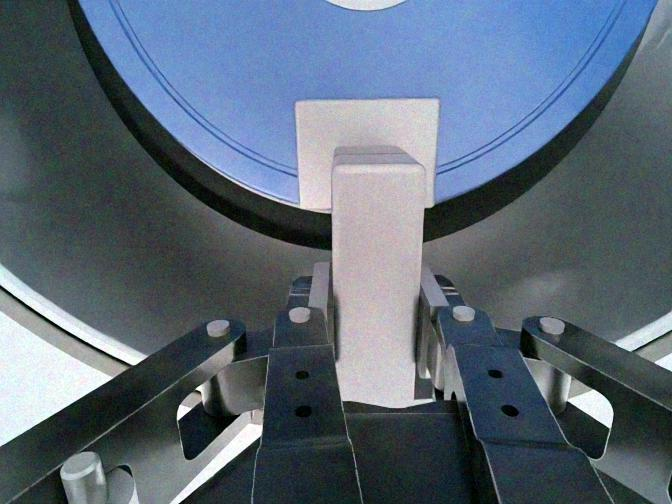

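Emit:
move([
  [0.70572,-0.39181,0.3460,0,0.58871,0.80834,0,-1,0.2,-1,0.79828,0.47547,0.3453,0,0.58212,0.81311,0,-1,0.2,-1],
  [0.69557,-0.39572,0.3460,0,0.55289,0.83326,0,-1,0.2,-1,0.80833,0.47935,0.3453,0,0.54610,0.83772,0,-1,0.2,-1],
  [0.6858,-0.4005,0.3460,0,0.51601,0.85659,0,-1,0.2,-1,0.8180,0.4841,0.3453,0,0.50904,0.86074,0,-1,0.2,-1],
], speed=[0.03,0.08,0.08], blend=[0.001,0.002,0], cameras=[])

Emit:
move(target=[0.6858,-0.4005,0.3417,0,0.51601,0.85659,0,-1,0.2,-1,0.8180,0.4841,0.3410,0,0.50904,0.86074,0,-1,0.2,-1], speed=0.015, cameras=[])

Emit:
move(target=[0.6858,-0.4005,0.3397,0,0.51601,0.85659,0,-1,0.2,-1,0.8180,0.4841,0.3390,0,0.50904,0.86074,0,-1,0.2,-1], speed=0.01, cameras=[])

Scene clock: 135.73 s.
left_arm: end_effector_position=(+0.6858, -0.4005, +0.3460) position_measured=172 object_status=2 end_effector_quat_wxyz=(+0.000, +0.516, +0.857, +0.000) | right_arm: end_effector_position=(+0.8180, +0.4841, +0.3453) position_measured=172 object_status=2 end_effector_quat_wxyz=(+0.000, +0.509, +0.861, +0.000)
Joint positions: left_arm=[2.388 -1.387 1.697 -1.88 -1.571 0.331] | right_arm=[3.488 -1.136 1.361 -1.796 -1.571 1.415]
Joint torques (N m): left_arm=[-6.06 -195.28 -74.54 -14.68 3.84 -1.56] | right_arm=[14.65 -67.1 -67.94 -4.58 2.74 -3.22]
Hand target: left_arm +0.6858, -0.4005, +0.3460; +0.000, +0.516, +0.857, +0.000 | right_arm +0.8180, +0.4841, +0.3453; +0.000, +0.509, +0.861, +0.000
Off the commanded pose: left_arm 0.000 m, 0 deg | right_arm 0.000 m, 0 deg.
move: done
No camera images: "cameras" was empty.

Scene clock: 136.43 s.
left_arm: end_effector_position=(+0.6858, -0.4005, +0.3418) position_measured=172 object_status=2 end_effector_quat_wxyz=(+0.000, +0.516, +0.857, +0.000) | right_arm: end_effector_position=(+0.8180, +0.4841, +0.3411) position_measured=172 object_status=2 end_effector_quat_wxyz=(+0.000, +0.509, +0.861, +0.000)
Joint positions: left_arm=[2.388 -1.385 1.702 -1.888 -1.571 0.33] | right_arm=[3.488 -1.134 1.366 -1.803 -1.571 1.415]
Joint torques (N m): left_arm=[-3.37 -145.99 -72.3 -13.29 3.36 -1.37] | right_arm=[9.31 -63.14 -49.73 -6.53 3.23 -3.39]
Hand target: left_arm +0.6858, -0.4005, +0.3417; +0.000, +0.516, +0.857, +0.000 | right_arm +0.8180, +0.4841, +0.3410; +0.000, +0.509, +0.861, +0.000
Off the commanded pose: left_arm 0.000 m, 0 deg | right_arm 0.000 m, 0 deg.
move: done
No camera images: "cameras" was empty.

Scene clock: 137.13 s.
left_arm: end_effector_position=(+0.6858, -0.4005, +0.3398) position_measured=172 object_status=2 end_effector_quat_wxyz=(+0.000, +0.516, +0.857, +0.000) | right_arm: end_effector_position=(+0.8180, +0.4841, +0.3391) position_measured=172 object_status=2 end_effector_quat_wxyz=(+0.000, +0.509, +0.861, +0.000)
Joint positions: left_arm=[2.388 -1.384 1.705 -1.891 -1.571 0.33] | right_arm=[3.488 -1.133 1.369 -1.806 -1.571 1.415]
Joint torques (N m): left_arm=[1.85 -146.57 -71.93 -13.58 2.78 -1.3] | right_arm=[0.93 -64.24 -48.63 -6.54 3.43 -3.17]
Hand target: left_arm +0.6858, -0.4005, +0.3397; +0.000, +0.516, +0.857, +0.000 | right_arm +0.8180, +0.4841, +0.3390; +0.000, +0.509, +0.861, +0.000
Off the commanded pose: left_arm 0.000 m, 0 deg | right_arm 0.000 m, 0 deg.
move: done
No camera images: "cameras" was empty.

Emit:
move(target=[0.6858,-0.4005,0.3387,0,0.51601,0.85659,0,-1,0.2,-1,0.8180,0.4841,0.3380,0,0.50904,0.86074,0,-1,0.2,-1], speed=0.01, cameras=[])

Emit:
move(target=[0.6858,-0.4005,0.3379,0,0.51601,0.85659,0,-1,0.2,-1,0.8180,0.4841,0.3372,0,0.50904,0.86074,0,-1,0.2,-1], speed=0.01, cameras=[])

Emit:
move(target=[0.6858,-0.4005,0.3373,0,0.51601,0.85659,0,-1,0.2,-1,0.8180,0.4841,0.3366,0,0.50904,0.86074,0,-1,0.2,-1], speed=0.01, cameras=[])

Scene clock: 138.03 s.
left_arm: end_effector_position=(+0.6858, -0.4005, +0.3387) position_measured=172 object_status=2 end_effector_quat_wxyz=(+0.000, +0.516, +0.857, +0.000) | right_arm: end_effector_position=(+0.8180, +0.4841, +0.3380) position_measured=172 object_status=2 end_effector_quat_wxyz=(+0.000, +0.509, +0.861, +0.000)
Joint positions: left_arm=[2.388 -1.384 1.706 -1.893 -1.571 0.33] | right_arm=[3.488 -1.133 1.37 -1.808 -1.571 1.415]
Joint torques (N m): left_arm=[5.78 -144.7 -71.49 -13.74 1.97 -1.54] | right_arm=[0.25 -66.46 -50.71 -6.21 3.28 -3.64]
Hand target: left_arm +0.6858, -0.4005, +0.3387; +0.000, +0.516, +0.857, +0.000 | right_arm +0.8180, +0.4841, +0.3380; +0.000, +0.509, +0.861, +0.000
Off the commanded pose: left_arm 0.000 m, 0 deg | right_arm 0.000 m, 0 deg.
move: done
No camera images: "cameras" was empty.

Scene clock: 138.73 s.
left_arm: end_effector_position=(+0.6858, -0.4005, +0.3379) position_measured=172 object_status=2 end_effector_quat_wxyz=(+0.000, +0.516, +0.857, +0.000) | right_arm: end_effector_position=(+0.8180, +0.4841, +0.3372) position_measured=172 object_status=2 end_effector_quat_wxyz=(+0.000, +0.509, +0.861, +0.000)
Joint positions: left_arm=[2.388 -1.383 1.707 -1.894 -1.571 0.33] | right_arm=[3.488 -1.133 1.371 -1.809 -1.571 1.415]
Joint torques (N m): left_arm=[8.4 -145.76 -71.54 -13.56 1.49 -1.32] | right_arm=[-2.68 -63.06 -49.84 -6.54 3.47 -3]
Hand target: left_arm +0.6858, -0.4005, +0.3379; +0.000, +0.516, +0.857, +0.000 | right_arm +0.8180, +0.4841, +0.3372; +0.000, +0.509, +0.861, +0.000
Off the commanded pose: left_arm 0.000 m, 0 deg | right_arm 0.000 m, 0 deg.
move: done
No camera images: "cameras" was empty.

Scene clock: 139.43 s.
left_arm: end_effector_position=(+0.6858, -0.4005, +0.3374) position_measured=172 object_status=2 end_effector_quat_wxyz=(+0.000, +0.516, +0.857, +0.000) | right_arm: end_effector_position=(+0.8180, +0.4841, +0.3367) position_measured=172 object_status=2 end_effector_quat_wxyz=(+0.000, +0.509, +0.861, +0.000)
Joint positions: left_arm=[2.388 -1.383 1.707 -1.896 -1.571 0.33] | right_arm=[3.488 -1.132 1.372 -1.81 -1.571 1.415]
Joint torques (N m): left_arm=[11.98 -114.03 -59.36 -15.14 1.02 -1.57] | right_arm=[-0.93 -53.26 -41.09 -6.14 3.02 -3.35]
Hand target: left_arm +0.6858, -0.4005, +0.3373; +0.000, +0.516, +0.857, +0.000 | right_arm +0.8180, +0.4841, +0.3366; +0.000, +0.509, +0.861, +0.000
Off the commanded pose: left_arm 0.000 m, 0 deg | right_arm 0.000 m, 0 deg.
move: done
No camera images: "cameras" was empty.

Emit:
move(target=[0.684847,-0.401024,0.3373,0,0.51227,0.85882,0,-1,0.2,-1,0.818944,0.484621,0.3366,0,0.50528,0.86295,0,-1,0.2,-1], speed=0.01, cameras=[])

Emit:
move(target=[0.683898,-0.401557,0.3373,0,0.50851,0.86105,0,-1,0.2,-1,0.819883,0.485149,0.3366,0,0.50151,0.86515,0,-1,0.2,-1], speed=0.01, cameras=[])

Scene clock: 140.40 s.
left_arm: end_effector_position=(+0.6849, -0.4010, +0.3373) position_measured=172 object_status=2 end_effector_quat_wxyz=(+0.000, +0.512, +0.859, +0.000) | right_arm: end_effector_position=(+0.8189, +0.4846, +0.3366) position_measured=172 object_status=2 end_effector_quat_wxyz=(+0.000, +0.505, +0.863, +0.000)
Joint positions: left_arm=[2.386 -1.384 1.709 -1.896 -1.571 0.321] | right_arm=[3.488 -1.131 1.369 -1.81 -1.571 1.406]
Joint torques (N m): left_arm=[-10.16 -141.51 -55.14 -15.44 3.89 -1.42] | right_arm=[18.55 -47.18 -53.95 -3.21 1.94 -3.01]
Hand target: left_arm +0.6848, -0.4010, +0.3373; +0.000, +0.512, +0.859, +0.000 | right_arm +0.8189, +0.4846, +0.3366; +0.000, +0.505, +0.863, +0.000
Off the commanded pose: left_arm 0.000 m, 0 deg | right_arm 0.000 m, 0 deg.
move: done
No camera images: "cameras" was empty.

Scene clock: 141.13 s.
left_arm: end_effector_position=(+0.6839, -0.4015, +0.3373) position_measured=172 object_status=2 end_effector_quat_wxyz=(+0.000, +0.509, +0.861, +0.000) | right_arm: end_effector_position=(+0.8199, +0.4851, +0.3366) position_measured=172 object_status=2 end_effector_quat_wxyz=(+0.000, +0.502, +0.865, +0.000)
Joint positions: left_arm=[2.385 -1.385 1.71 -1.896 -1.571 0.31] | right_arm=[3.488 -1.129 1.367 -1.809 -1.571 1.398]
Joint torques (N m): left_arm=[-10.65 -142.53 -56.3 -15.73 3.85 -1.2] | right_arm=[16.65 -48.95 -53.64 -3.22 0.21 -3.44]
Hand target: left_arm +0.6839, -0.4016, +0.3373; +0.000, +0.509, +0.861, +0.000 | right_arm +0.8199, +0.4851, +0.3366; +0.000, +0.502, +0.865, +0.000
Off the commanded pose: left_arm 0.000 m, 0 deg | right_arm 0.000 m, 0 deg.
move: done
No camera images: "cameras" was empty.

Emit:
move(target=[0.683898,-0.401557,0.3367,0,0.50851,0.86105,0,-1,0.2,-1,0.819883,0.485149,0.3360,0,0.50151,0.86515,0,-1,0.2,-1], speed=0.01, cameras=[])

Scene clock: 142.00 s.
left_arm: end_effector_position=(+0.6839, -0.4016, +0.3369) position_measured=172 object_status=2 end_effector_quat_wxyz=(+0.000, +0.509, +0.861, +0.000) | right_arm: end_effector_position=(+0.8199, +0.4852, +0.3361) position_measured=172 object_status=2 end_effector_quat_wxyz=(+0.000, +0.502, +0.865, +0.000)
Joint positions: left_arm=[2.385 -1.384 1.71 -1.897 -1.571 0.31] | right_arm=[3.488 -1.129 1.367 -1.81 -1.571 1.398]
Joint torques (N m): left_arm=[-9.64 -63.47 -45.07 -16.3 3.88 -1.37] | right_arm=[17.65 -33.92 -30.01 -5.96 -0.8 -3.12]
Hand target: left_arm +0.6839, -0.4016, +0.3367; +0.000, +0.509, +0.861, +0.000 | right_arm +0.8199, +0.4851, +0.3360; +0.000, +0.502, +0.865, +0.000
Off the commanded pose: left_arm 0.000 m, 0 deg | right_arm 0.000 m, 0 deg.
move: done
No camera images: "cameras" was empty.

Emit:
move(target=[0.682946,-0.402098,0.3367,0,0.50475,0.86327,0,-1,0.2,-1,0.820821,0.485686,0.3360,0,0.49773,0.86733,0,-1,0.2,-1], speed=0.01, cameras=[])

Emit:
move(target=[0.682000,-0.402648,0.3367,0,0.50098,0.86546,0,-1,0.2,-1,0.821747,0.486232,0.3360,0,0.49394,0.86949,0,-1,0.2,-1], speed=0.01, cameras=[])

Scene clock: 143.40 s.
left_arm: end_effector_position=(+0.6830, -0.4021, +0.3367) position_measured=172 object_status=2 end_effector_quat_wxyz=(+0.000, +0.505, +0.863, +0.000) | right_arm: end_effector_position=(+0.8208, +0.4857, +0.3360) position_measured=172 object_status=2 end_effector_quat_wxyz=(+0.000, +0.498, +0.867, +0.000)
Joint positions: left_arm=[2.384 -1.385 1.711 -1.897 -1.571 0.3] | right_arm=[3.489 -1.127 1.365 -1.809 -1.571 1.389]
Joint torques (N m): left_arm=[-12.37 -85.76 -38.71 -17.22 3.88 -0.96] | right_arm=[15.3 -28.41 -40.79 -3.52 -0.25 -2.99]
Hand target: left_arm +0.6829, -0.4021, +0.3367; +0.000, +0.505, +0.863, +0.000 | right_arm +0.8208, +0.4857, +0.3360; +0.000, +0.498, +0.867, +0.000
Off the commanded pose: left_arm 0.000 m, 0 deg | right_arm 0.000 m, 0 deg.
move: done
No camera images: "cameras" was empty.

Scene clock: 144.13 s.
left_arm: end_effector_position=(+0.6820, -0.4026, +0.3367) position_measured=172 object_status=2 end_effector_quat_wxyz=(+0.000, +0.501, +0.865, +0.000) | right_arm: end_effector_position=(+0.8217, +0.4862, +0.3360) position_measured=172 object_status=2 end_effector_quat_wxyz=(+0.000, +0.494, +0.869, +0.000)
Joint positions: left_arm=[2.382 -1.386 1.712 -1.897 -1.571 0.29] | right_arm=[3.489 -1.125 1.362 -1.808 -1.571 1.381]
Joint torques (N m): left_arm=[-11.93 -87.91 -39.81 -17.36 3.69 -1.42] | right_arm=[14.93 -29.64 -41.53 -3.57 -0.3 -3.57]
Hand target: left_arm +0.6820, -0.4026, +0.3367; +0.000, +0.501, +0.865, +0.000 | right_arm +0.8217, +0.4862, +0.3360; +0.000, +0.494, +0.869, +0.000
Off the commanded pose: left_arm 0.000 m, 0 deg | right_arm 0.000 m, 0 deg.
move: done
No camera images: "cameras" was empty.

Emit:
move(target=[0.680615,-0.403486,0.3367,0,0.49530,0.86873,0,-1,0.2,-1,0.823133,0.487065,0.3360,0,0.48825,0.87271,0,-1,0.2,-1], speed=0.012, cameras=[])

Emit:
move(target=[0.679226,-0.404343,0.3367,0,0.48962,0.87194,0,-1,0.2,-1,0.824507,0.487916,0.3360,0,0.48252,0.87589,0,-1,0.2,-1], speed=0.012, cameras=[])

Scene clock: 145.53 s.
left_arm: end_effector_position=(+0.6806, -0.4035, +0.3367) position_measured=172 object_status=2 end_effector_quat_wxyz=(+0.000, +0.495, +0.869, +0.000) | right_arm: end_effector_position=(+0.8231, +0.4871, +0.3360) position_measured=172 object_status=2 end_effector_quat_wxyz=(+0.000, +0.488, +0.873, +0.000)
Joint positions: left_arm=[2.38 -1.387 1.714 -1.898 -1.571 0.275] | right_arm=[3.489 -1.122 1.358 -1.807 -1.571 1.368]
Joint torques (N m): left_arm=[-11.41 -85.68 -39.78 -18.21 3.14 -2] | right_arm=[15.64 -28.29 -40.71 -3.36 -0.02 -3.78]
Hand target: left_arm +0.6806, -0.4035, +0.3367; +0.000, +0.495, +0.869, +0.000 | right_arm +0.8231, +0.4871, +0.3360; +0.000, +0.488, +0.873, +0.000
Off the commanded pose: left_arm 0.000 m, 0 deg | right_arm 0.000 m, 0 deg.
move: done
No camera images: "cameras" was empty.

Scene clock: 146.33 s.
left_arm: end_effector_position=(+0.6792, -0.4043, +0.3367) position_measured=172 object_status=2 end_effector_quat_wxyz=(+0.000, +0.490, +0.872, +0.000) | right_arm: end_effector_position=(+0.8245, +0.4879, +0.3360) position_measured=172 object_status=2 end_effector_quat_wxyz=(+0.000, +0.483, +0.876, +0.000)
Joint positions: left_arm=[2.378 -1.388 1.715 -1.898 -1.571 0.26] | right_arm=[3.49 -1.12 1.354 -1.806 -1.571 1.355]
Joint torques (N m): left_arm=[-10.64 -83.07 -39.86 -18.95 2.9 -1.95] | right_arm=[15.34 -27.64 -40.18 -3.75 0.14 -4.07]
Hand target: left_arm +0.6792, -0.4043, +0.3367; +0.000, +0.490, +0.872, +0.000 | right_arm +0.8245, +0.4879, +0.3360; +0.000, +0.483, +0.876, +0.000
Off the commanded pose: left_arm 0.000 m, 0 deg | right_arm 0.000 m, 0 deg.
move: done
No camera images: "cameras" was empty.

Emit:
move(target=[0.676483,-0.406111,0.3367,0,0.47815,0.87828,0,-1,0.2,-1,0.827222,0.489672,0.3360,0,0.47101,0.88213,0,-1,0.2,-1], speed=0.015, cameras=[])

Emit:
move(target=[0.672900,-0.408580,0.3367,0,0.46276,0.88649,0,-1,0.2,-1,0.830769,0.492123,0.3360,0,0.45554,0.89021,0,-1,0.2,-1], speed=0.015, cameras=[])

Emit:
move(target=[0.669404,-0.411172,0.3367,0,0.44721,0.89443,0,-1,0.2,-1,0.834229,0.494696,0.3360,0,0.43994,0.89803,0,-1,0.2,-1], speed=0.015, cameras=[])

Scene clock: 148.03 s.
left_arm: end_effector_position=(+0.6765, -0.4061, +0.3367) position_measured=172 object_status=2 end_effector_quat_wxyz=(+0.000, +0.478, +0.878, +0.000) | right_arm: end_effector_position=(+0.8272, +0.4897, +0.3360) position_measured=172 object_status=2 end_effector_quat_wxyz=(+0.000, +0.471, +0.882, +0.000)
Joint positions: left_arm=[2.374 -1.391 1.718 -1.898 -1.571 0.23] | right_arm=[3.49 -1.114 1.347 -1.803 -1.571 1.33]
Joint torques (N m): left_arm=[-11.65 -79.65 -39.92 -19.77 2.9 -2.13] | right_arm=[14 -25.73 -40.39 -3.81 0.66 -3.3]
Hand target: left_arm +0.6765, -0.4061, +0.3367; +0.000, +0.478, +0.878, +0.000 | right_arm +0.8272, +0.4897, +0.3360; +0.000, +0.471, +0.882, +0.000
Off the commanded pose: left_arm 0.000 m, 0 deg | right_arm 0.000 m, 0 deg.
move: done
No camera images: "cameras" was empty.

Scene clock: 149.50 s.
left_arm: end_effector_position=(+0.6729, -0.4086, +0.3367) position_measured=172 object_status=2 end_effector_quat_wxyz=(+0.000, +0.463, +0.886, +0.000) | right_arm: end_effector_position=(+0.8307, +0.4921, +0.3360) position_measured=172 object_status=2 end_effector_quat_wxyz=(+0.000, +0.456, +0.890, +0.000)
Joint positions: left_arm=[2.369 -1.394 1.722 -1.899 -1.571 0.189] | right_arm=[3.492 -1.107 1.336 -1.799 -1.571 1.296]
Joint torques (N m): left_arm=[-9.49 -74.29 -39.79 -20.41 3.45 -1.77] | right_arm=[16.94 -27.98 -41.33 -4.15 0.72 -3.57]
Hand target: left_arm +0.6729, -0.4086, +0.3367; +0.000, +0.463, +0.886, +0.000 | right_arm +0.8308, +0.4921, +0.3360; +0.000, +0.456, +0.890, +0.000
Off the commanded pose: left_arm 0.000 m, 0 deg | right_arm 0.000 m, 0 deg.
move: done
No camera images: "cameras" was empty.

Scene clock: 150.97 s.
left_arm: end_effector_position=(+0.6694, -0.4112, +0.3367) position_measured=172 object_status=2 end_effector_quat_wxyz=(+0.000, +0.447, +0.894, +0.000) | right_arm: end_effector_position=(+0.8342, +0.4947, +0.3360) position_measured=172 object_status=2 end_effector_quat_wxyz=(+0.000, +0.440, +0.898, +0.000)
Joint positions: left_arm=[2.363 -1.396 1.725 -1.899 -1.571 0.149] | right_arm=[3.493 -1.1 1.325 -1.796 -1.571 1.262]
Joint torques (N m): left_arm=[-7.92 -67.86 -38.68 -21.11 4.62 -1.44] | right_arm=[16.38 -27.55 -40.69 -3.99 1.17 -2.86]
Hand target: left_arm +0.6694, -0.4112, +0.3367; +0.000, +0.447, +0.894, +0.000 | right_arm +0.8342, +0.4947, +0.3360; +0.000, +0.440, +0.898, +0.000
Off the commanded pose: left_arm 0.000 m, 0 deg | right_arm 0.000 m, 0 deg.
move: done
No camera images: "cameras" was empty.

Emit:
move([
  [0.669404,-0.411172,0.3435,0,0.44721,0.89443,0,-1,0.2,-1,0.834229,0.494696,0.3428,0,0.43994,0.89803,0,-1,0.2,-1],
  [0.674685,-0.407324,0.3435,0,0.47049,0.88241,0,-1,0.2,-1,0.829002,0.490880,0.3428,0,0.46331,0.88620,0,-1,0.2,-1],
  [0.674685,-0.407324,0.3417,0,0.47049,0.88241,0,-1,0.2,-1,0.829002,0.490880,0.3410,0,0.46331,0.88620,0,-1,0.2,-1],
], speed=[0.02,0.03,0.01], blend=[0.0005,0.0005,0], cameras=[])

Scene clock: 153.27 s.
left_arm: end_effector_position=(+0.6747, -0.4073, +0.3418) position_measured=172 object_status=2 end_effector_quat_wxyz=(+0.000, +0.470, +0.882, +0.000) end_effector_velocity=(-0.001, +0.000, -0.006) end_effector_angular_velocity=(+0.003, +0.003, -0.002) | right_arm: end_effector_position=(+0.8290, +0.4909, +0.3412) position_measured=172 object_status=2 end_effector_quat_wxyz=(+0.000, +0.463, +0.886, +0.000) end_effector_velocity=(+0.000, -0.001, -0.006) end_effector_angular_velocity=(-0.002, +0.005, -0.002)
Joint positions: left_arm=[2.371 -1.395 1.714 -1.89 -1.571 0.209] | right_arm=[3.491 -1.113 1.335 -1.793 -1.571 1.313]
Joint velocities: left_arm=[-0.001 0.004 0.005 -0.004 0 0.001] | right_arm=[-0.001 0.003 0.005 -0.002 -0.001 0.001]
Joint torques (N m): left_arm=[20.31 -141.28 -75.02 -15.94 1.62 3.58] | right_arm=[-3.08 -63.97 -55.11 -7.26 2.27 2.66]
Hand target: left_arm +0.6747, -0.4073, +0.3417; +0.000, +0.470, +0.882, +0.000 | right_arm +0.8290, +0.4909, +0.3410; +0.000, +0.463, +0.886, +0.000
Off the commanded pose: left_arm 0.000 m, 0 deg | right_arm 0.000 m, 0 deg.
move: done
No camera images: "cameras" was empty.

Emit:
move(target=[0.674685,-0.407324,0.3409,0,0.47049,0.88241,0,-1,0.2,-1,0.829002,0.490880,0.3402,0,0.46331,0.88620,0,-1,0.2,-1], speed=0.008, cameras=[])

Emit:
move(target=[0.674685,-0.407324,0.3402,0,0.47049,0.88241,0,-1,0.2,-1,0.829002,0.490880,0.3395,0,0.46331,0.88620,0,-1,0.2,-1], speed=0.008, cameras=[])

Scene clock: 154.23 s.
left_arm: end_effector_position=(+0.6747, -0.4073, +0.3409) position_measured=172 object_status=2 end_effector_quat_wxyz=(+0.000, +0.470, +0.882, +0.000) | right_arm: end_effector_position=(+0.8290, +0.4909, +0.3402) position_measured=172 object_status=2 end_effector_quat_wxyz=(+0.000, +0.463, +0.886, +0.000)
Joint positions: left_arm=[2.371 -1.394 1.715 -1.891 -1.571 0.209] | right_arm=[3.491 -1.112 1.336 -1.794 -1.571 1.313]
Joint torques (N m): left_arm=[21.13 -137.16 -72.78 -15.94 1.5 3.94] | right_arm=[-3.11 -67.25 -51.38 -7.02 2.64 2.59]
Hand target: left_arm +0.6747, -0.4073, +0.3409; +0.000, +0.470, +0.882, +0.000 | right_arm +0.8290, +0.4909, +0.3402; +0.000, +0.463, +0.886, +0.000
Off the commanded pose: left_arm 0.000 m, 0 deg | right_arm 0.000 m, 0 deg.
move: done
No camera images: "cameras" was empty.

Scene clock: 154.93 s.
left_arm: end_effector_position=(+0.6747, -0.4073, +0.3402) position_measured=172 object_status=2 end_effector_quat_wxyz=(+0.000, +0.470, +0.882, +0.000) | right_arm: end_effector_position=(+0.8290, +0.4909, +0.3395) position_measured=172 object_status=2 end_effector_quat_wxyz=(+0.000, +0.463, +0.886, +0.000)
Joint positions: left_arm=[2.371 -1.394 1.716 -1.892 -1.571 0.209] | right_arm=[3.491 -1.112 1.337 -1.796 -1.571 1.313]
Joint torques (N m): left_arm=[22.43 -136.33 -72.2 -15.92 1.88 3.53] | right_arm=[-3.24 -65.1 -50.39 -7.02 3.34 2.79]
Hand target: left_arm +0.6747, -0.4073, +0.3402; +0.000, +0.470, +0.882, +0.000 | right_arm +0.8290, +0.4909, +0.3395; +0.000, +0.463, +0.886, +0.000
Off the commanded pose: left_arm 0.000 m, 0 deg | right_arm 0.000 m, 0 deg.
move: done
No camera images: "cameras" was empty.

Emit:
move(target=[0.674685,-0.407324,0.3392,0,0.47049,0.88241,0,-1,0.2,-1,0.829002,0.490880,0.3385,0,0.46331,0.88620,0,-1,0.2,-1], speed=0.008, cameras=[])

Emit:
move(target=[0.674685,-0.407324,0.3383,0,0.47049,0.88241,0,-1,0.2,-1,0.829002,0.490880,0.3376,0,0.46331,0.88620,0,-1,0.2,-1], speed=0.008, cameras=[])

Emit:
move(target=[0.674685,-0.407324,0.3376,0,0.47049,0.88241,0,-1,0.2,-1,0.829002,0.490880,0.3369,0,0.46331,0.88620,0,-1,0.2,-1], speed=0.008, cameras=[])

Scene clock: 155.87 s.
left_arm: end_effector_position=(+0.6747, -0.4073, +0.3392) position_measured=172 object_status=2 end_effector_quat_wxyz=(+0.000, +0.470, +0.882, +0.000) | right_arm: end_effector_position=(+0.8290, +0.4909, +0.3385) position_measured=172 object_status=2 end_effector_quat_wxyz=(+0.000, +0.463, +0.886, +0.000)
Joint positions: left_arm=[2.371 -1.394 1.717 -1.894 -1.571 0.209] | right_arm=[3.491 -1.112 1.338 -1.797 -1.571 1.313]
Joint torques (N m): left_arm=[22.03 -136.53 -72.84 -15.75 1.92 3.62] | right_arm=[-4.32 -61.23 -51.07 -7.1 3.12 2.65]
Hand target: left_arm +0.6747, -0.4073, +0.3392; +0.000, +0.470, +0.882, +0.000 | right_arm +0.8290, +0.4909, +0.3385; +0.000, +0.463, +0.886, +0.000
Off the commanded pose: left_arm 0.000 m, 0 deg | right_arm 0.000 m, 0 deg.
move: done
No camera images: "cameras" was empty.

Scene clock: 156.57 s.
left_arm: end_effector_position=(+0.6747, -0.4073, +0.3383) position_measured=172 object_status=2 end_effector_quat_wxyz=(+0.000, +0.470, +0.882, +0.000) | right_arm: end_effector_position=(+0.8290, +0.4909, +0.3376) position_measured=172 object_status=2 end_effector_quat_wxyz=(+0.000, +0.463, +0.886, +0.000)
Joint positions: left_arm=[2.371 -1.393 1.718 -1.896 -1.571 0.209] | right_arm=[3.491 -1.111 1.339 -1.799 -1.571 1.313]
Joint torques (N m): left_arm=[22.79 -136.02 -72.32 -16.19 1.72 3.7] | right_arm=[-1.97 -64.68 -50.38 -6.79 3.47 2.89]
Hand target: left_arm +0.6747, -0.4073, +0.3383; +0.000, +0.470, +0.882, +0.000 | right_arm +0.8290, +0.4909, +0.3376; +0.000, +0.463, +0.886, +0.000
Off the commanded pose: left_arm 0.000 m, 0 deg | right_arm 0.000 m, 0 deg.
move: done
No camera images: "cameras" was empty.

Scene clock: 157.27 s.
left_arm: end_effector_position=(+0.6747, -0.4073, +0.3377) position_measured=172 object_status=2 end_effector_quat_wxyz=(+0.000, +0.470, +0.882, +0.000) | right_arm: end_effector_position=(+0.8290, +0.4909, +0.3370) position_measured=172 object_status=2 end_effector_quat_wxyz=(+0.000, +0.463, +0.886, +0.000)
Joint positions: left_arm=[2.371 -1.393 1.719 -1.897 -1.571 0.209] | right_arm=[3.491 -1.111 1.34 -1.8 -1.571 1.313]
Joint torques (N m): left_arm=[22.71 -121 -65.12 -16.8 1.81 3.61] | right_arm=[-3.51 -59.2 -45.66 -6.71 3.53 2.86]
Hand target: left_arm +0.6747, -0.4073, +0.3376; +0.000, +0.470, +0.882, +0.000 | right_arm +0.8290, +0.4909, +0.3369; +0.000, +0.463, +0.886, +0.000
Off the commanded pose: left_arm 0.000 m, 0 deg | right_arm 0.000 m, 0 deg.
move: done
No camera images: "cameras" was empty.

Emit:
move(target=[0.674685,-0.407324,0.3371,0,0.47049,0.88241,0,-1,0.2,-1,0.829002,0.490880,0.3364,0,0.46331,0.88620,0,-1,0.2,-1], speed=0.008, cameras=[])

Emit:
move(target=[0.674295,-0.406743,0.3371,0,0.47049,0.88241,0,-1,0.2,-1,0.828605,0.491456,0.3364,0,0.46331,0.88620,0,-1,0.2,-1], speed=0.005, cameras=[])

Emit:
move(target=[0.675075,-0.407905,0.3371,0,0.47049,0.88241,0,-1,0.2,-1,0.829399,0.490304,0.3364,0,0.46331,0.88620,0,-1,0.2,-1], speed=0.005, cameras=[])

Scene clock: 159.53 s.
left_arm: end_effector_position=(+0.6747, -0.4073, +0.3372) position_measured=172 object_status=2 end_effector_quat_wxyz=(+0.000, +0.470, +0.882, +0.000) | right_arm: end_effector_position=(+0.8290, +0.4909, +0.3365) position_measured=172 object_status=2 end_effector_quat_wxyz=(+0.000, +0.463, +0.886, +0.000)
Joint positions: left_arm=[2.371 -1.392 1.719 -1.898 -1.571 0.209] | right_arm=[3.491 -1.111 1.341 -1.801 -1.571 1.313]
Joint torques (N m): left_arm=[19.24 -77.39 -51.02 -17.89 2.13 3.43] | right_arm=[-2.96 -43.53 -36.63 -6.44 3.78 2.83]
Hand target: left_arm +0.6747, -0.4073, +0.3371; +0.000, +0.470, +0.882, +0.000 | right_arm +0.8290, +0.4909, +0.3364; +0.000, +0.463, +0.886, +0.000
Off the commanded pose: left_arm 0.000 m, 0 deg | right_arm 0.000 m, 0 deg.
move: done
No camera images: "cameras" was empty.

Scene clock: 160.23 s.
left_arm: end_effector_position=(+0.6743, -0.4068, +0.3370) position_measured=172 object_status=2 end_effector_quat_wxyz=(+0.000, +0.471, +0.882, +0.000) | right_arm: end_effector_position=(+0.8287, +0.4914, +0.3364) position_measured=172 object_status=2 end_effector_quat_wxyz=(+0.000, +0.463, +0.886, +0.000)
Joint positions: left_arm=[2.371 -1.393 1.721 -1.898 -1.571 0.21] | right_arm=[3.492 -1.111 1.341 -1.801 -1.571 1.313]
Joint torques (N m): left_arm=[28.24 -141.61 -50.26 -11.35 2.65 3.91] | right_arm=[31.63 -45.87 -30.67 -5.24 2.63 3.47]
Hand target: left_arm +0.6743, -0.4067, +0.3371; +0.000, +0.470, +0.882, +0.000 | right_arm +0.8286, +0.4915, +0.3364; +0.000, +0.463, +0.886, +0.000
Off the commanded pose: left_arm 0.000 m, 0 deg | right_arm 0.000 m, 0 deg.
move: done
No camera images: "cameras" was empty.

Scene clock: 160.93 s.
left_arm: end_effector_position=(+0.6750, -0.4078, +0.3372) position_measured=172 object_status=2 end_effector_quat_wxyz=(+0.000, +0.470, +0.882, +0.000) | right_arm: end_effector_position=(+0.8293, +0.4904, +0.3363) position_measured=172 object_status=2 end_effector_quat_wxyz=(+0.000, +0.463, +0.886, +0.000)
Joint positions: left_arm=[2.371 -1.392 1.718 -1.898 -1.571 0.209] | right_arm=[3.49 -1.111 1.341 -1.8 -1.571 1.312]
Joint torques (N m): left_arm=[-13.37 -40.74 -72.58 -19.01 3.65 -1.4] | right_arm=[-14.07 -39.38 -49.01 -5.37 1.08 -3.69]
Hand target: left_arm +0.6751, -0.4079, +0.3371; +0.000, +0.470, +0.882, +0.000 | right_arm +0.8294, +0.4903, +0.3364; +0.000, +0.463, +0.886, +0.000
Off the commanded pose: left_arm 0.000 m, 0 deg | right_arm 0.000 m, 0 deg.
move: done
No camera images: "cameras" was empty.

Emit:
move(target=[0.675075,-0.407905,0.3365,0,0.47049,0.88241,0,-1,0.2,-1,0.829399,0.490304,0.3358,0,0.46331,0.88620,0,-1,0.2,-1], speed=0.008, cameras=[])

Scene clock: 161.83 s.
left_arm: end_effector_position=(+0.6751, -0.4079, +0.3366) position_measured=172 object_status=2 end_effector_quat_wxyz=(+0.000, +0.470, +0.882, +0.000) | right_arm: end_effector_position=(+0.8294, +0.4903, +0.3359) position_measured=172 object_status=2 end_effector_quat_wxyz=(+0.000, +0.463, +0.886, +0.000)
Joint positions: left_arm=[2.371 -1.391 1.719 -1.899 -1.571 0.209] | right_arm=[3.49 -1.111 1.341 -1.801 -1.571 1.312]
Joint torques (N m): left_arm=[-17.43 7.51 -39.32 -28.74 4.42 -1.56] | right_arm=[-13.41 -25.59 -27.44 -7.47 -0.51 -3.38]
Hand target: left_arm +0.6751, -0.4079, +0.3365; +0.000, +0.470, +0.882, +0.000 | right_arm +0.8294, +0.4903, +0.3358; +0.000, +0.463, +0.886, +0.000
Off the commanded pose: left_arm 0.000 m, 0 deg | right_arm 0.000 m, 0 deg.
move: done
No camera images: "cameras" was empty.

Emit:
move([
  [0.674685,-0.407324,0.3386,0,0.47049,0.88241,0,-1,0.2,-1,0.829002,0.490880,0.3379,0,0.46331,0.88620,0,-1,0.2,-1],
  [0.671141,-0.409860,0.3386,0,0.45501,0.89049,0,-1,0.2,-1,0.832510,0.493394,0.3379,0,0.44776,0.89415,0,-1,0.2,-1],
  [0.671141,-0.409860,0.3368,0,0.45501,0.89049,0,-1,0.2,-1,0.832510,0.493394,0.3361,0,0.44776,0.89415,0,-1,0.2,-1],
], speed=[0.02,0.03,0.01], blend=[0.0003,0.0003,0], cameras=[])

Emit:
move([
  [0.671141,-0.409860,0.3386,0,0.45501,0.89049,0,-1,0.2,-1,0.832510,0.493394,0.3379,0,0.44776,0.89415,0,-1,0.2,-1],
  [0.669404,-0.411172,0.3386,0,0.44721,0.89443,0,-1,0.2,-1,0.834229,0.494696,0.3379,0,0.43994,0.89803,0,-1,0.2,-1],
  [0.669404,-0.411172,0.3368,0,0.44721,0.89443,0,-1,0.2,-1,0.834229,0.494696,0.3361,0,0.43994,0.89803,0,-1,0.2,-1],
], speed=[0.02,0.03,0.01], blend=[0.0003,0.0003,0], cameras=[])

Emit:
move([
  [0.669404,-0.411172,0.3386,0,0.44721,0.89443,0,-1,0.2,-1,0.834229,0.494696,0.3379,0,0.43994,0.89803,0,-1,0.2,-1],
  [0.667691,-0.412513,0.3386,0,0.43938,0.89830,0,-1,0.2,-1,0.835924,0.496027,0.3379,0,0.43209,0.90183,0,-1,0.2,-1],
  [0.667691,-0.412513,0.3368,0,0.43938,0.89830,0,-1,0.2,-1,0.835924,0.496027,0.3361,0,0.43209,0.90183,0,-1,0.2,-1],
], speed=[0.02,0.03,0.01], blend=[0.0003,0.0003,0], cameras=[])

Scene clock: 167.63 s.
left_arm: end_effector_position=(+0.6711, -0.4099, +0.3374) position_measured=172 object_status=2 end_effector_quat_wxyz=(+0.000, +0.455, +0.890, +0.000) | right_arm: end_effector_position=(+0.8326, +0.4934, +0.3366) position_measured=172 object_status=2 end_effector_quat_wxyz=(+0.000, +0.448, +0.894, +0.000)
Joint positions: left_arm=[2.366 -1.396 1.723 -1.899 -1.571 0.169] | right_arm=[3.492 -1.104 1.33 -1.797 -1.571 1.279]
Joint torques (N m): left_arm=[-3.54 -89.52 -56.5 -17.56 3.67 -1.67] | right_arm=[19.03 -48.85 -40.38 -7.87 -0.08 -3.16]
Hand target: left_arm +0.6711, -0.4099, +0.3368; +0.000, +0.455, +0.890, +0.000 | right_arm +0.8325, +0.4934, +0.3361; +0.000, +0.448, +0.894, +0.000
Off the commanded pose: left_arm 0.001 m, 0 deg | right_arm 0.001 m, 0 deg.
move: done
No camera images: "cameras" was empty.

Scene clock: 168.43 s.
left_arm: end_effector_position=(+0.6694, -0.4112, +0.3374) position_measured=172 object_status=2 end_effector_quat_wxyz=(+0.000, +0.447, +0.894, +0.000) | right_arm: end_effector_position=(+0.8343, +0.4947, +0.3366) position_measured=172 object_status=2 end_effector_quat_wxyz=(+0.000, +0.440, +0.898, +0.000)
Joint positions: left_arm=[2.363 -1.397 1.724 -1.899 -1.571 0.149] | right_arm=[3.493 -1.1 1.325 -1.796 -1.571 1.262]
Joint torques (N m): left_arm=[-5.7 -98.97 -56.5 -18.22 4.48 -1.44] | right_arm=[19.43 -47.09 -39.53 -6.94 -0.06 -3.06]
Hand target: left_arm +0.6694, -0.4112, +0.3368; +0.000, +0.447, +0.894, +0.000 | right_arm +0.8342, +0.4947, +0.3361; +0.000, +0.440, +0.898, +0.000
Off the commanded pose: left_arm 0.001 m, 0 deg | right_arm 0.001 m, 0 deg.
move: done
No camera images: "cameras" was empty.

Scene clock: 169.23 s.
left_arm: end_effector_position=(+0.6677, -0.4125, +0.3374) position_measured=172 object_status=2 end_effector_quat_wxyz=(+0.000, +0.439, +0.898, +0.000) | right_arm: end_effector_position=(+0.8360, +0.4961, +0.3366) position_measured=172 object_status=2 end_effector_quat_wxyz=(+0.000, +0.432, +0.902, +0.000)
Joint positions: left_arm=[2.36 -1.398 1.726 -1.899 -1.571 0.128] | right_arm=[3.493 -1.097 1.319 -1.794 -1.571 1.246]
Joint torques (N m): left_arm=[-3.77 -96.22 -55.7 -19.09 4.05 -1.64] | right_arm=[17.55 -44.15 -39.2 -8.22 0.61 -3.1]
Hand target: left_arm +0.6677, -0.4125, +0.3368; +0.000, +0.439, +0.898, +0.000 | right_arm +0.8359, +0.4960, +0.3361; +0.000, +0.432, +0.902, +0.000
Off the commanded pose: left_arm 0.001 m, 0 deg | right_arm 0.001 m, 0 deg.
move: done
No camera images: "cameras" was empty.

Emit:
move([
  [0.667691,-0.412513,0.3397,0,0.43938,0.89830,0,-1,0.2,-1,0.835924,0.496027,0.3390,0,0.43209,0.90183,0,-1,0.2,-1],
  [0.665166,-0.414580,0.3397,0,0.42759,0.90397,0,-1,0.2,-1,0.838423,0.498079,0.3390,0,0.42025,0.90741,0,-1,0.2,-1],
  [0.665166,-0.414580,0.3366,0,0.42759,0.90397,0,-1,0.2,-1,0.838423,0.498079,0.3359,0,0.42025,0.90741,0,-1,0.2,-1],
], speed=[0.03,0.03,0.01], blend=0, cameras=[])

Emit:
move([
  [0.665166,-0.414580,0.3397,0,0.42759,0.90397,0,-1,0.2,-1,0.838423,0.498079,0.3390,0,0.42025,0.90741,0,-1,0.2,-1],
  [0.662695,-0.416714,0.3397,0,0.41574,0.90948,0,-1,0.2,-1,0.840867,0.500195,0.3390,0,0.40833,0.91283,0,-1,0.2,-1],
  [0.662695,-0.416714,0.3366,0,0.41574,0.90948,0,-1,0.2,-1,0.840867,0.500195,0.3359,0,0.40833,0.91283,0,-1,0.2,-1],
], speed=[0.03,0.03,0.01], blend=0, cameras=[])

Scene clock: 171.63 s.
left_arm: end_effector_position=(+0.6652, -0.4146, +0.3372) position_measured=172 object_status=2 end_effector_quat_wxyz=(+0.000, +0.428, +0.904, +0.000) | right_arm: end_effector_position=(+0.8385, +0.4981, +0.3364) position_measured=172 object_status=2 end_effector_quat_wxyz=(+0.000, +0.420, +0.907, +0.000)
Joint positions: left_arm=[2.356 -1.4 1.728 -1.9 -1.571 0.098] | right_arm=[3.495 -1.091 1.312 -1.791 -1.571 1.22]
Joint torques (N m): left_arm=[-0.31 -58.89 -49.29 -20.29 5.5 -1.44] | right_arm=[20.6 -40.24 -36.01 -7.91 1.84 -3.18]
Hand target: left_arm +0.6652, -0.4146, +0.3366; +0.000, +0.428, +0.904, +0.000 | right_arm +0.8384, +0.4981, +0.3359; +0.000, +0.420, +0.907, +0.000
Off the commanded pose: left_arm 0.001 m, 0 deg | right_arm 0.001 m, 0 deg.
move: done
No camera images: "cameras" was empty.

Scene clock: 173.37 s.
left_arm: end_effector_position=(+0.6627, -0.4168, +0.3372) position_measured=172 object_status=2 end_effector_quat_wxyz=(+0.000, +0.416, +0.909, +0.000) | right_arm: end_effector_position=(+0.8409, +0.5002, +0.3364) position_measured=172 object_status=2 end_effector_quat_wxyz=(+0.000, +0.408, +0.913, +0.000)
Joint positions: left_arm=[2.352 -1.401 1.73 -1.9 -1.571 0.067] | right_arm=[3.496 -1.086 1.304 -1.789 -1.571 1.195]
Joint torques (N m): left_arm=[0.48 -56.86 -49.25 -21 6.65 -1.53] | right_arm=[17.35 -42.39 -34.04 -8.19 2.92 -3.26]
Hand target: left_arm +0.6627, -0.4167, +0.3366; +0.000, +0.416, +0.909, +0.000 | right_arm +0.8409, +0.5002, +0.3359; +0.000, +0.408, +0.913, +0.000
Off the commanded pose: left_arm 0.001 m, 0 deg | right_arm 0.001 m, 0 deg.
move: done
No camera images: "cameras" was empty.

Emit:
move([
  [0.662695,-0.416714,0.3369,0,0.41574,0.90948,0,0.2,0.2,-0.5,0.840867,0.500195,0.3362,0,0.40833,0.91283,0,1,0.2,-0.5],
  [0.65288,-0.40537,0.3380,0.23539,0.40158,0.87849,-0.10760,0.2,0.2,-0.5,0.840867,0.500195,0.4500,0,0.40833,0.91283,0,1,0.2,-0.5],
  [0.65288,-0.40537,0.3380,0.23539,0.40158,0.87849,-0.10760,0.2,0.2,-0.5,0.75,0.35,0.4500,0,-0.53730,0.84339,0,1,0.2,-0.5],
  [0.65288,-0.40537,0.3380,0.23539,0.40158,0.87849,-0.10760,0.2,0.2,-0.5,0.62,0.21,0.3500,0,-0.99985,0.01745,0,1,0.2,-0.5],
  [0.65288,-0.40537,0.3380,0.23539,0.40158,0.87849,-0.10760,0.2,0.2,-0.5,0.5865,0.1765,0.2400,0,0.55919,0.82904,0,1,0.2,-0.5],
], speed=[0.1,0.25,0.9,0.9,0.9], blend=[0,0,0.04,0.04,0], cameras=["all"])

Scene clock: 185.33 s.
left_arm: end_effector_position=(+0.6529, -0.4054, +0.3380) position_measured=104 object_status=3 end_effector_quat_wxyz=(+0.235, +0.402, +0.878, -0.108) | right_arm: end_effector_position=(+0.5865, +0.1765, +0.2400) position_measured=3 object_status=3 end_effector_quat_wxyz=(+0.000, +0.559, +0.829, +0.000)
Joint positions: left_arm=[2.369 -1.543 2.072 -2.622 -1.613 0.073] | right_arm=[3.14 -1.609 2.142 -2.103 -1.571 -5.098]
Joint torques (N m): left_arm=[15.36 -98.82 -39.55 -10.59 -1.59 -2.09] | right_arm=[-18.56 -39.66 -32.82 -4.11 2.47 -2.9]
Hand target: left_arm +0.6529, -0.4054, +0.3380; +0.235, +0.402, +0.878, -0.108 | right_arm +0.5865, +0.1765, +0.2400; +0.000, +0.559, +0.829, +0.000
Off the commanded pose: left_arm 0.000 m, 0 deg | right_arm 0.000 m, 0 deg.
move: done
camera_calibration:
cam_left_wrist: T_world_to_cam=[[0.760218, 0.649413, -0.0182072, -0.214901], [0.428533, -0.480193, 0.765359, -0.716461], [0.488291, -0.589642, -0.643346, -0.214763], [0, 0, 0, 1]] pos_world=[0.575266, -0.331114, 0.40627]
cam_right_wrist: T_world_to_cam=[[0.931915, 0.362675, 0.00119992, -0.601026], [0.341797, -0.879363, 0.331504, -0.103317], [0.121283, -0.308523, -0.943453, 0.336098], [0, 0, 0, 1]] pos_world=[0.554656, 0.230818, 0.352064]

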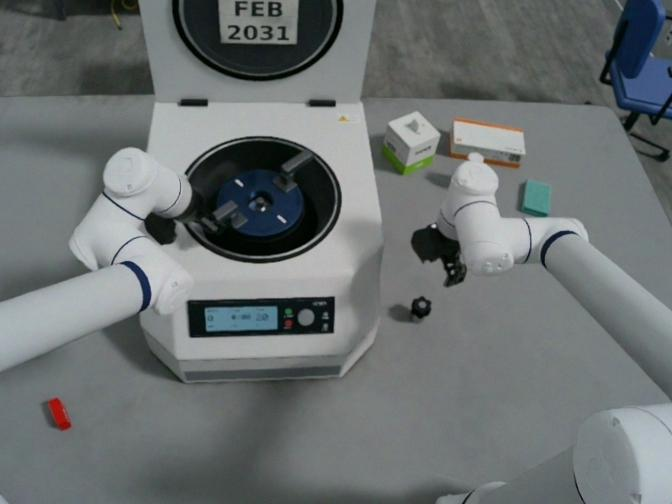

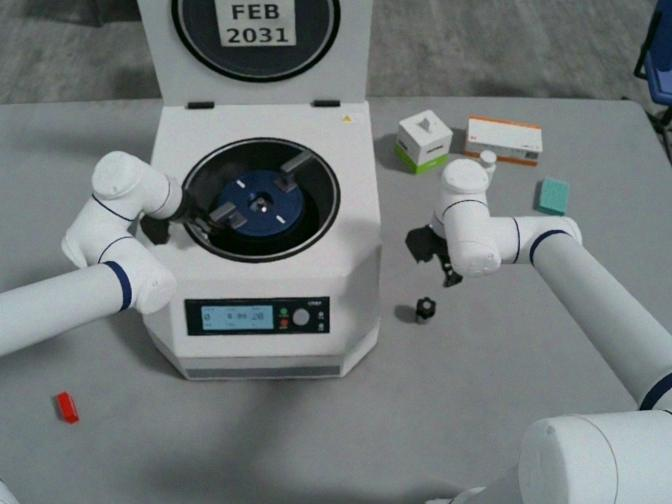

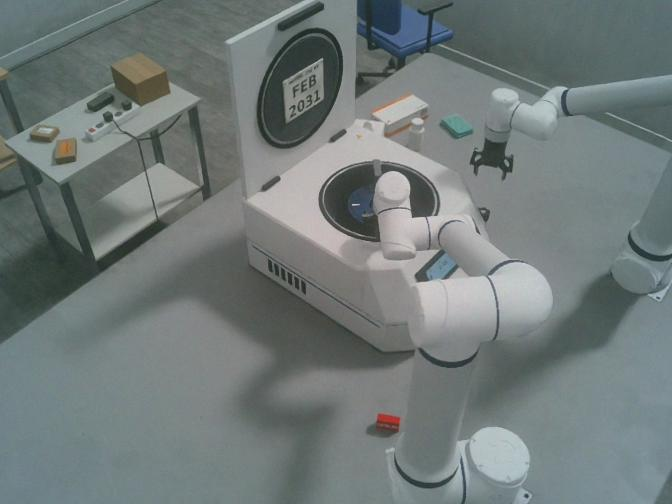

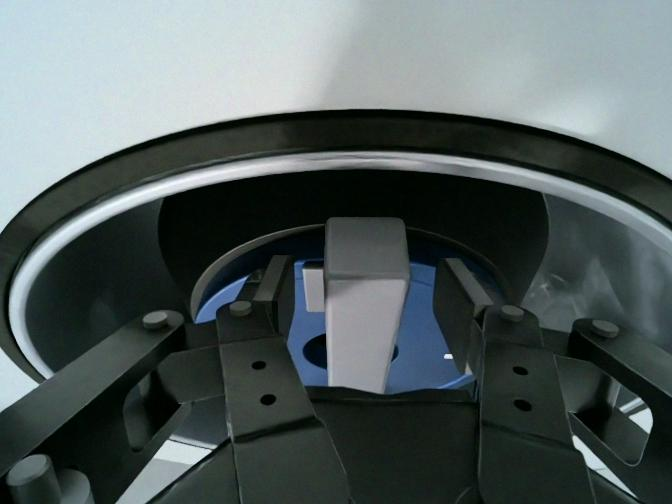

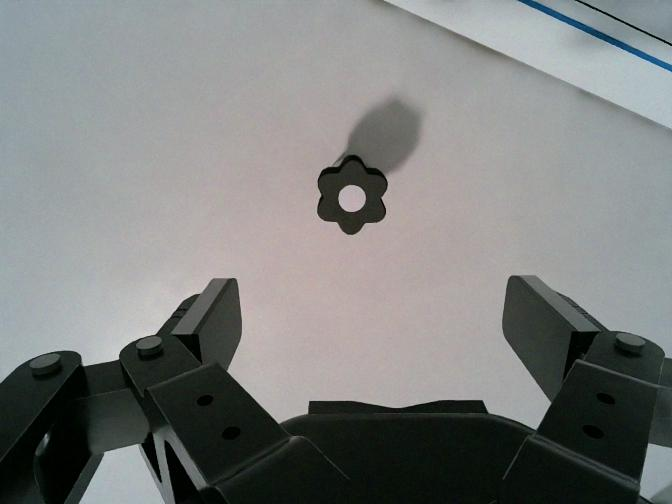

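Emit:
zoom_image(camera="cam_head_left", region=[396, 284, 446, 334])

Emit:
zoom_image(camera="cam_head_right", region=[400, 284, 450, 334])

Emit:
zoom_image(camera="cam_right_wrist", region=[300, 140, 400, 240])

Scaled by 10.080.

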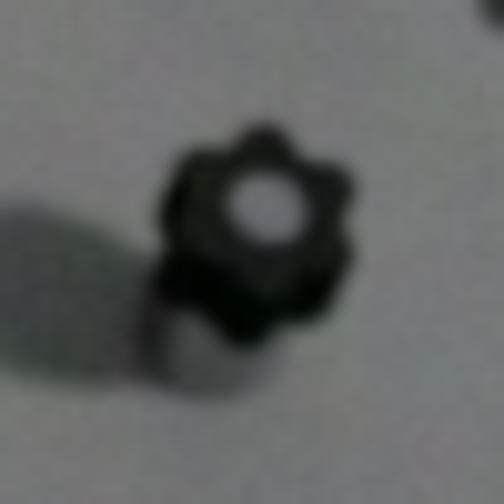

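Scaled by 10.080.

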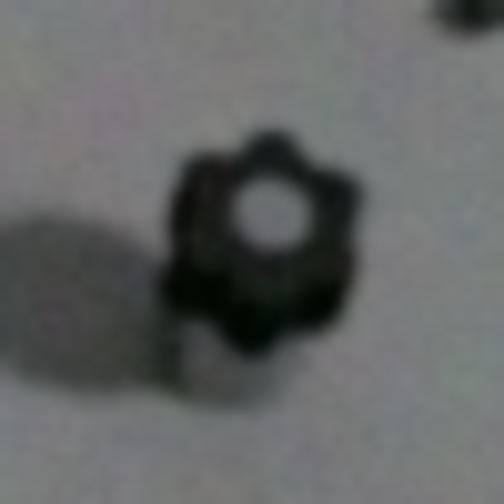

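Scaled by 5.040.

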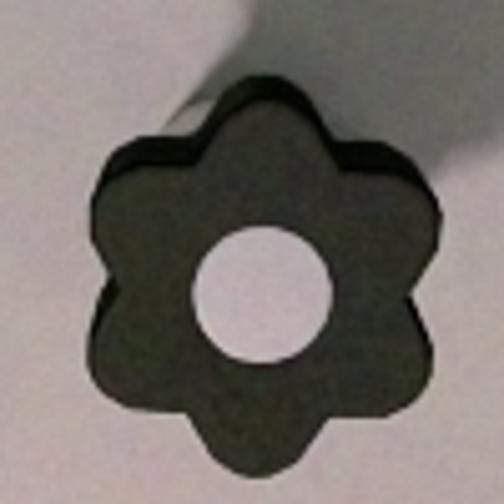

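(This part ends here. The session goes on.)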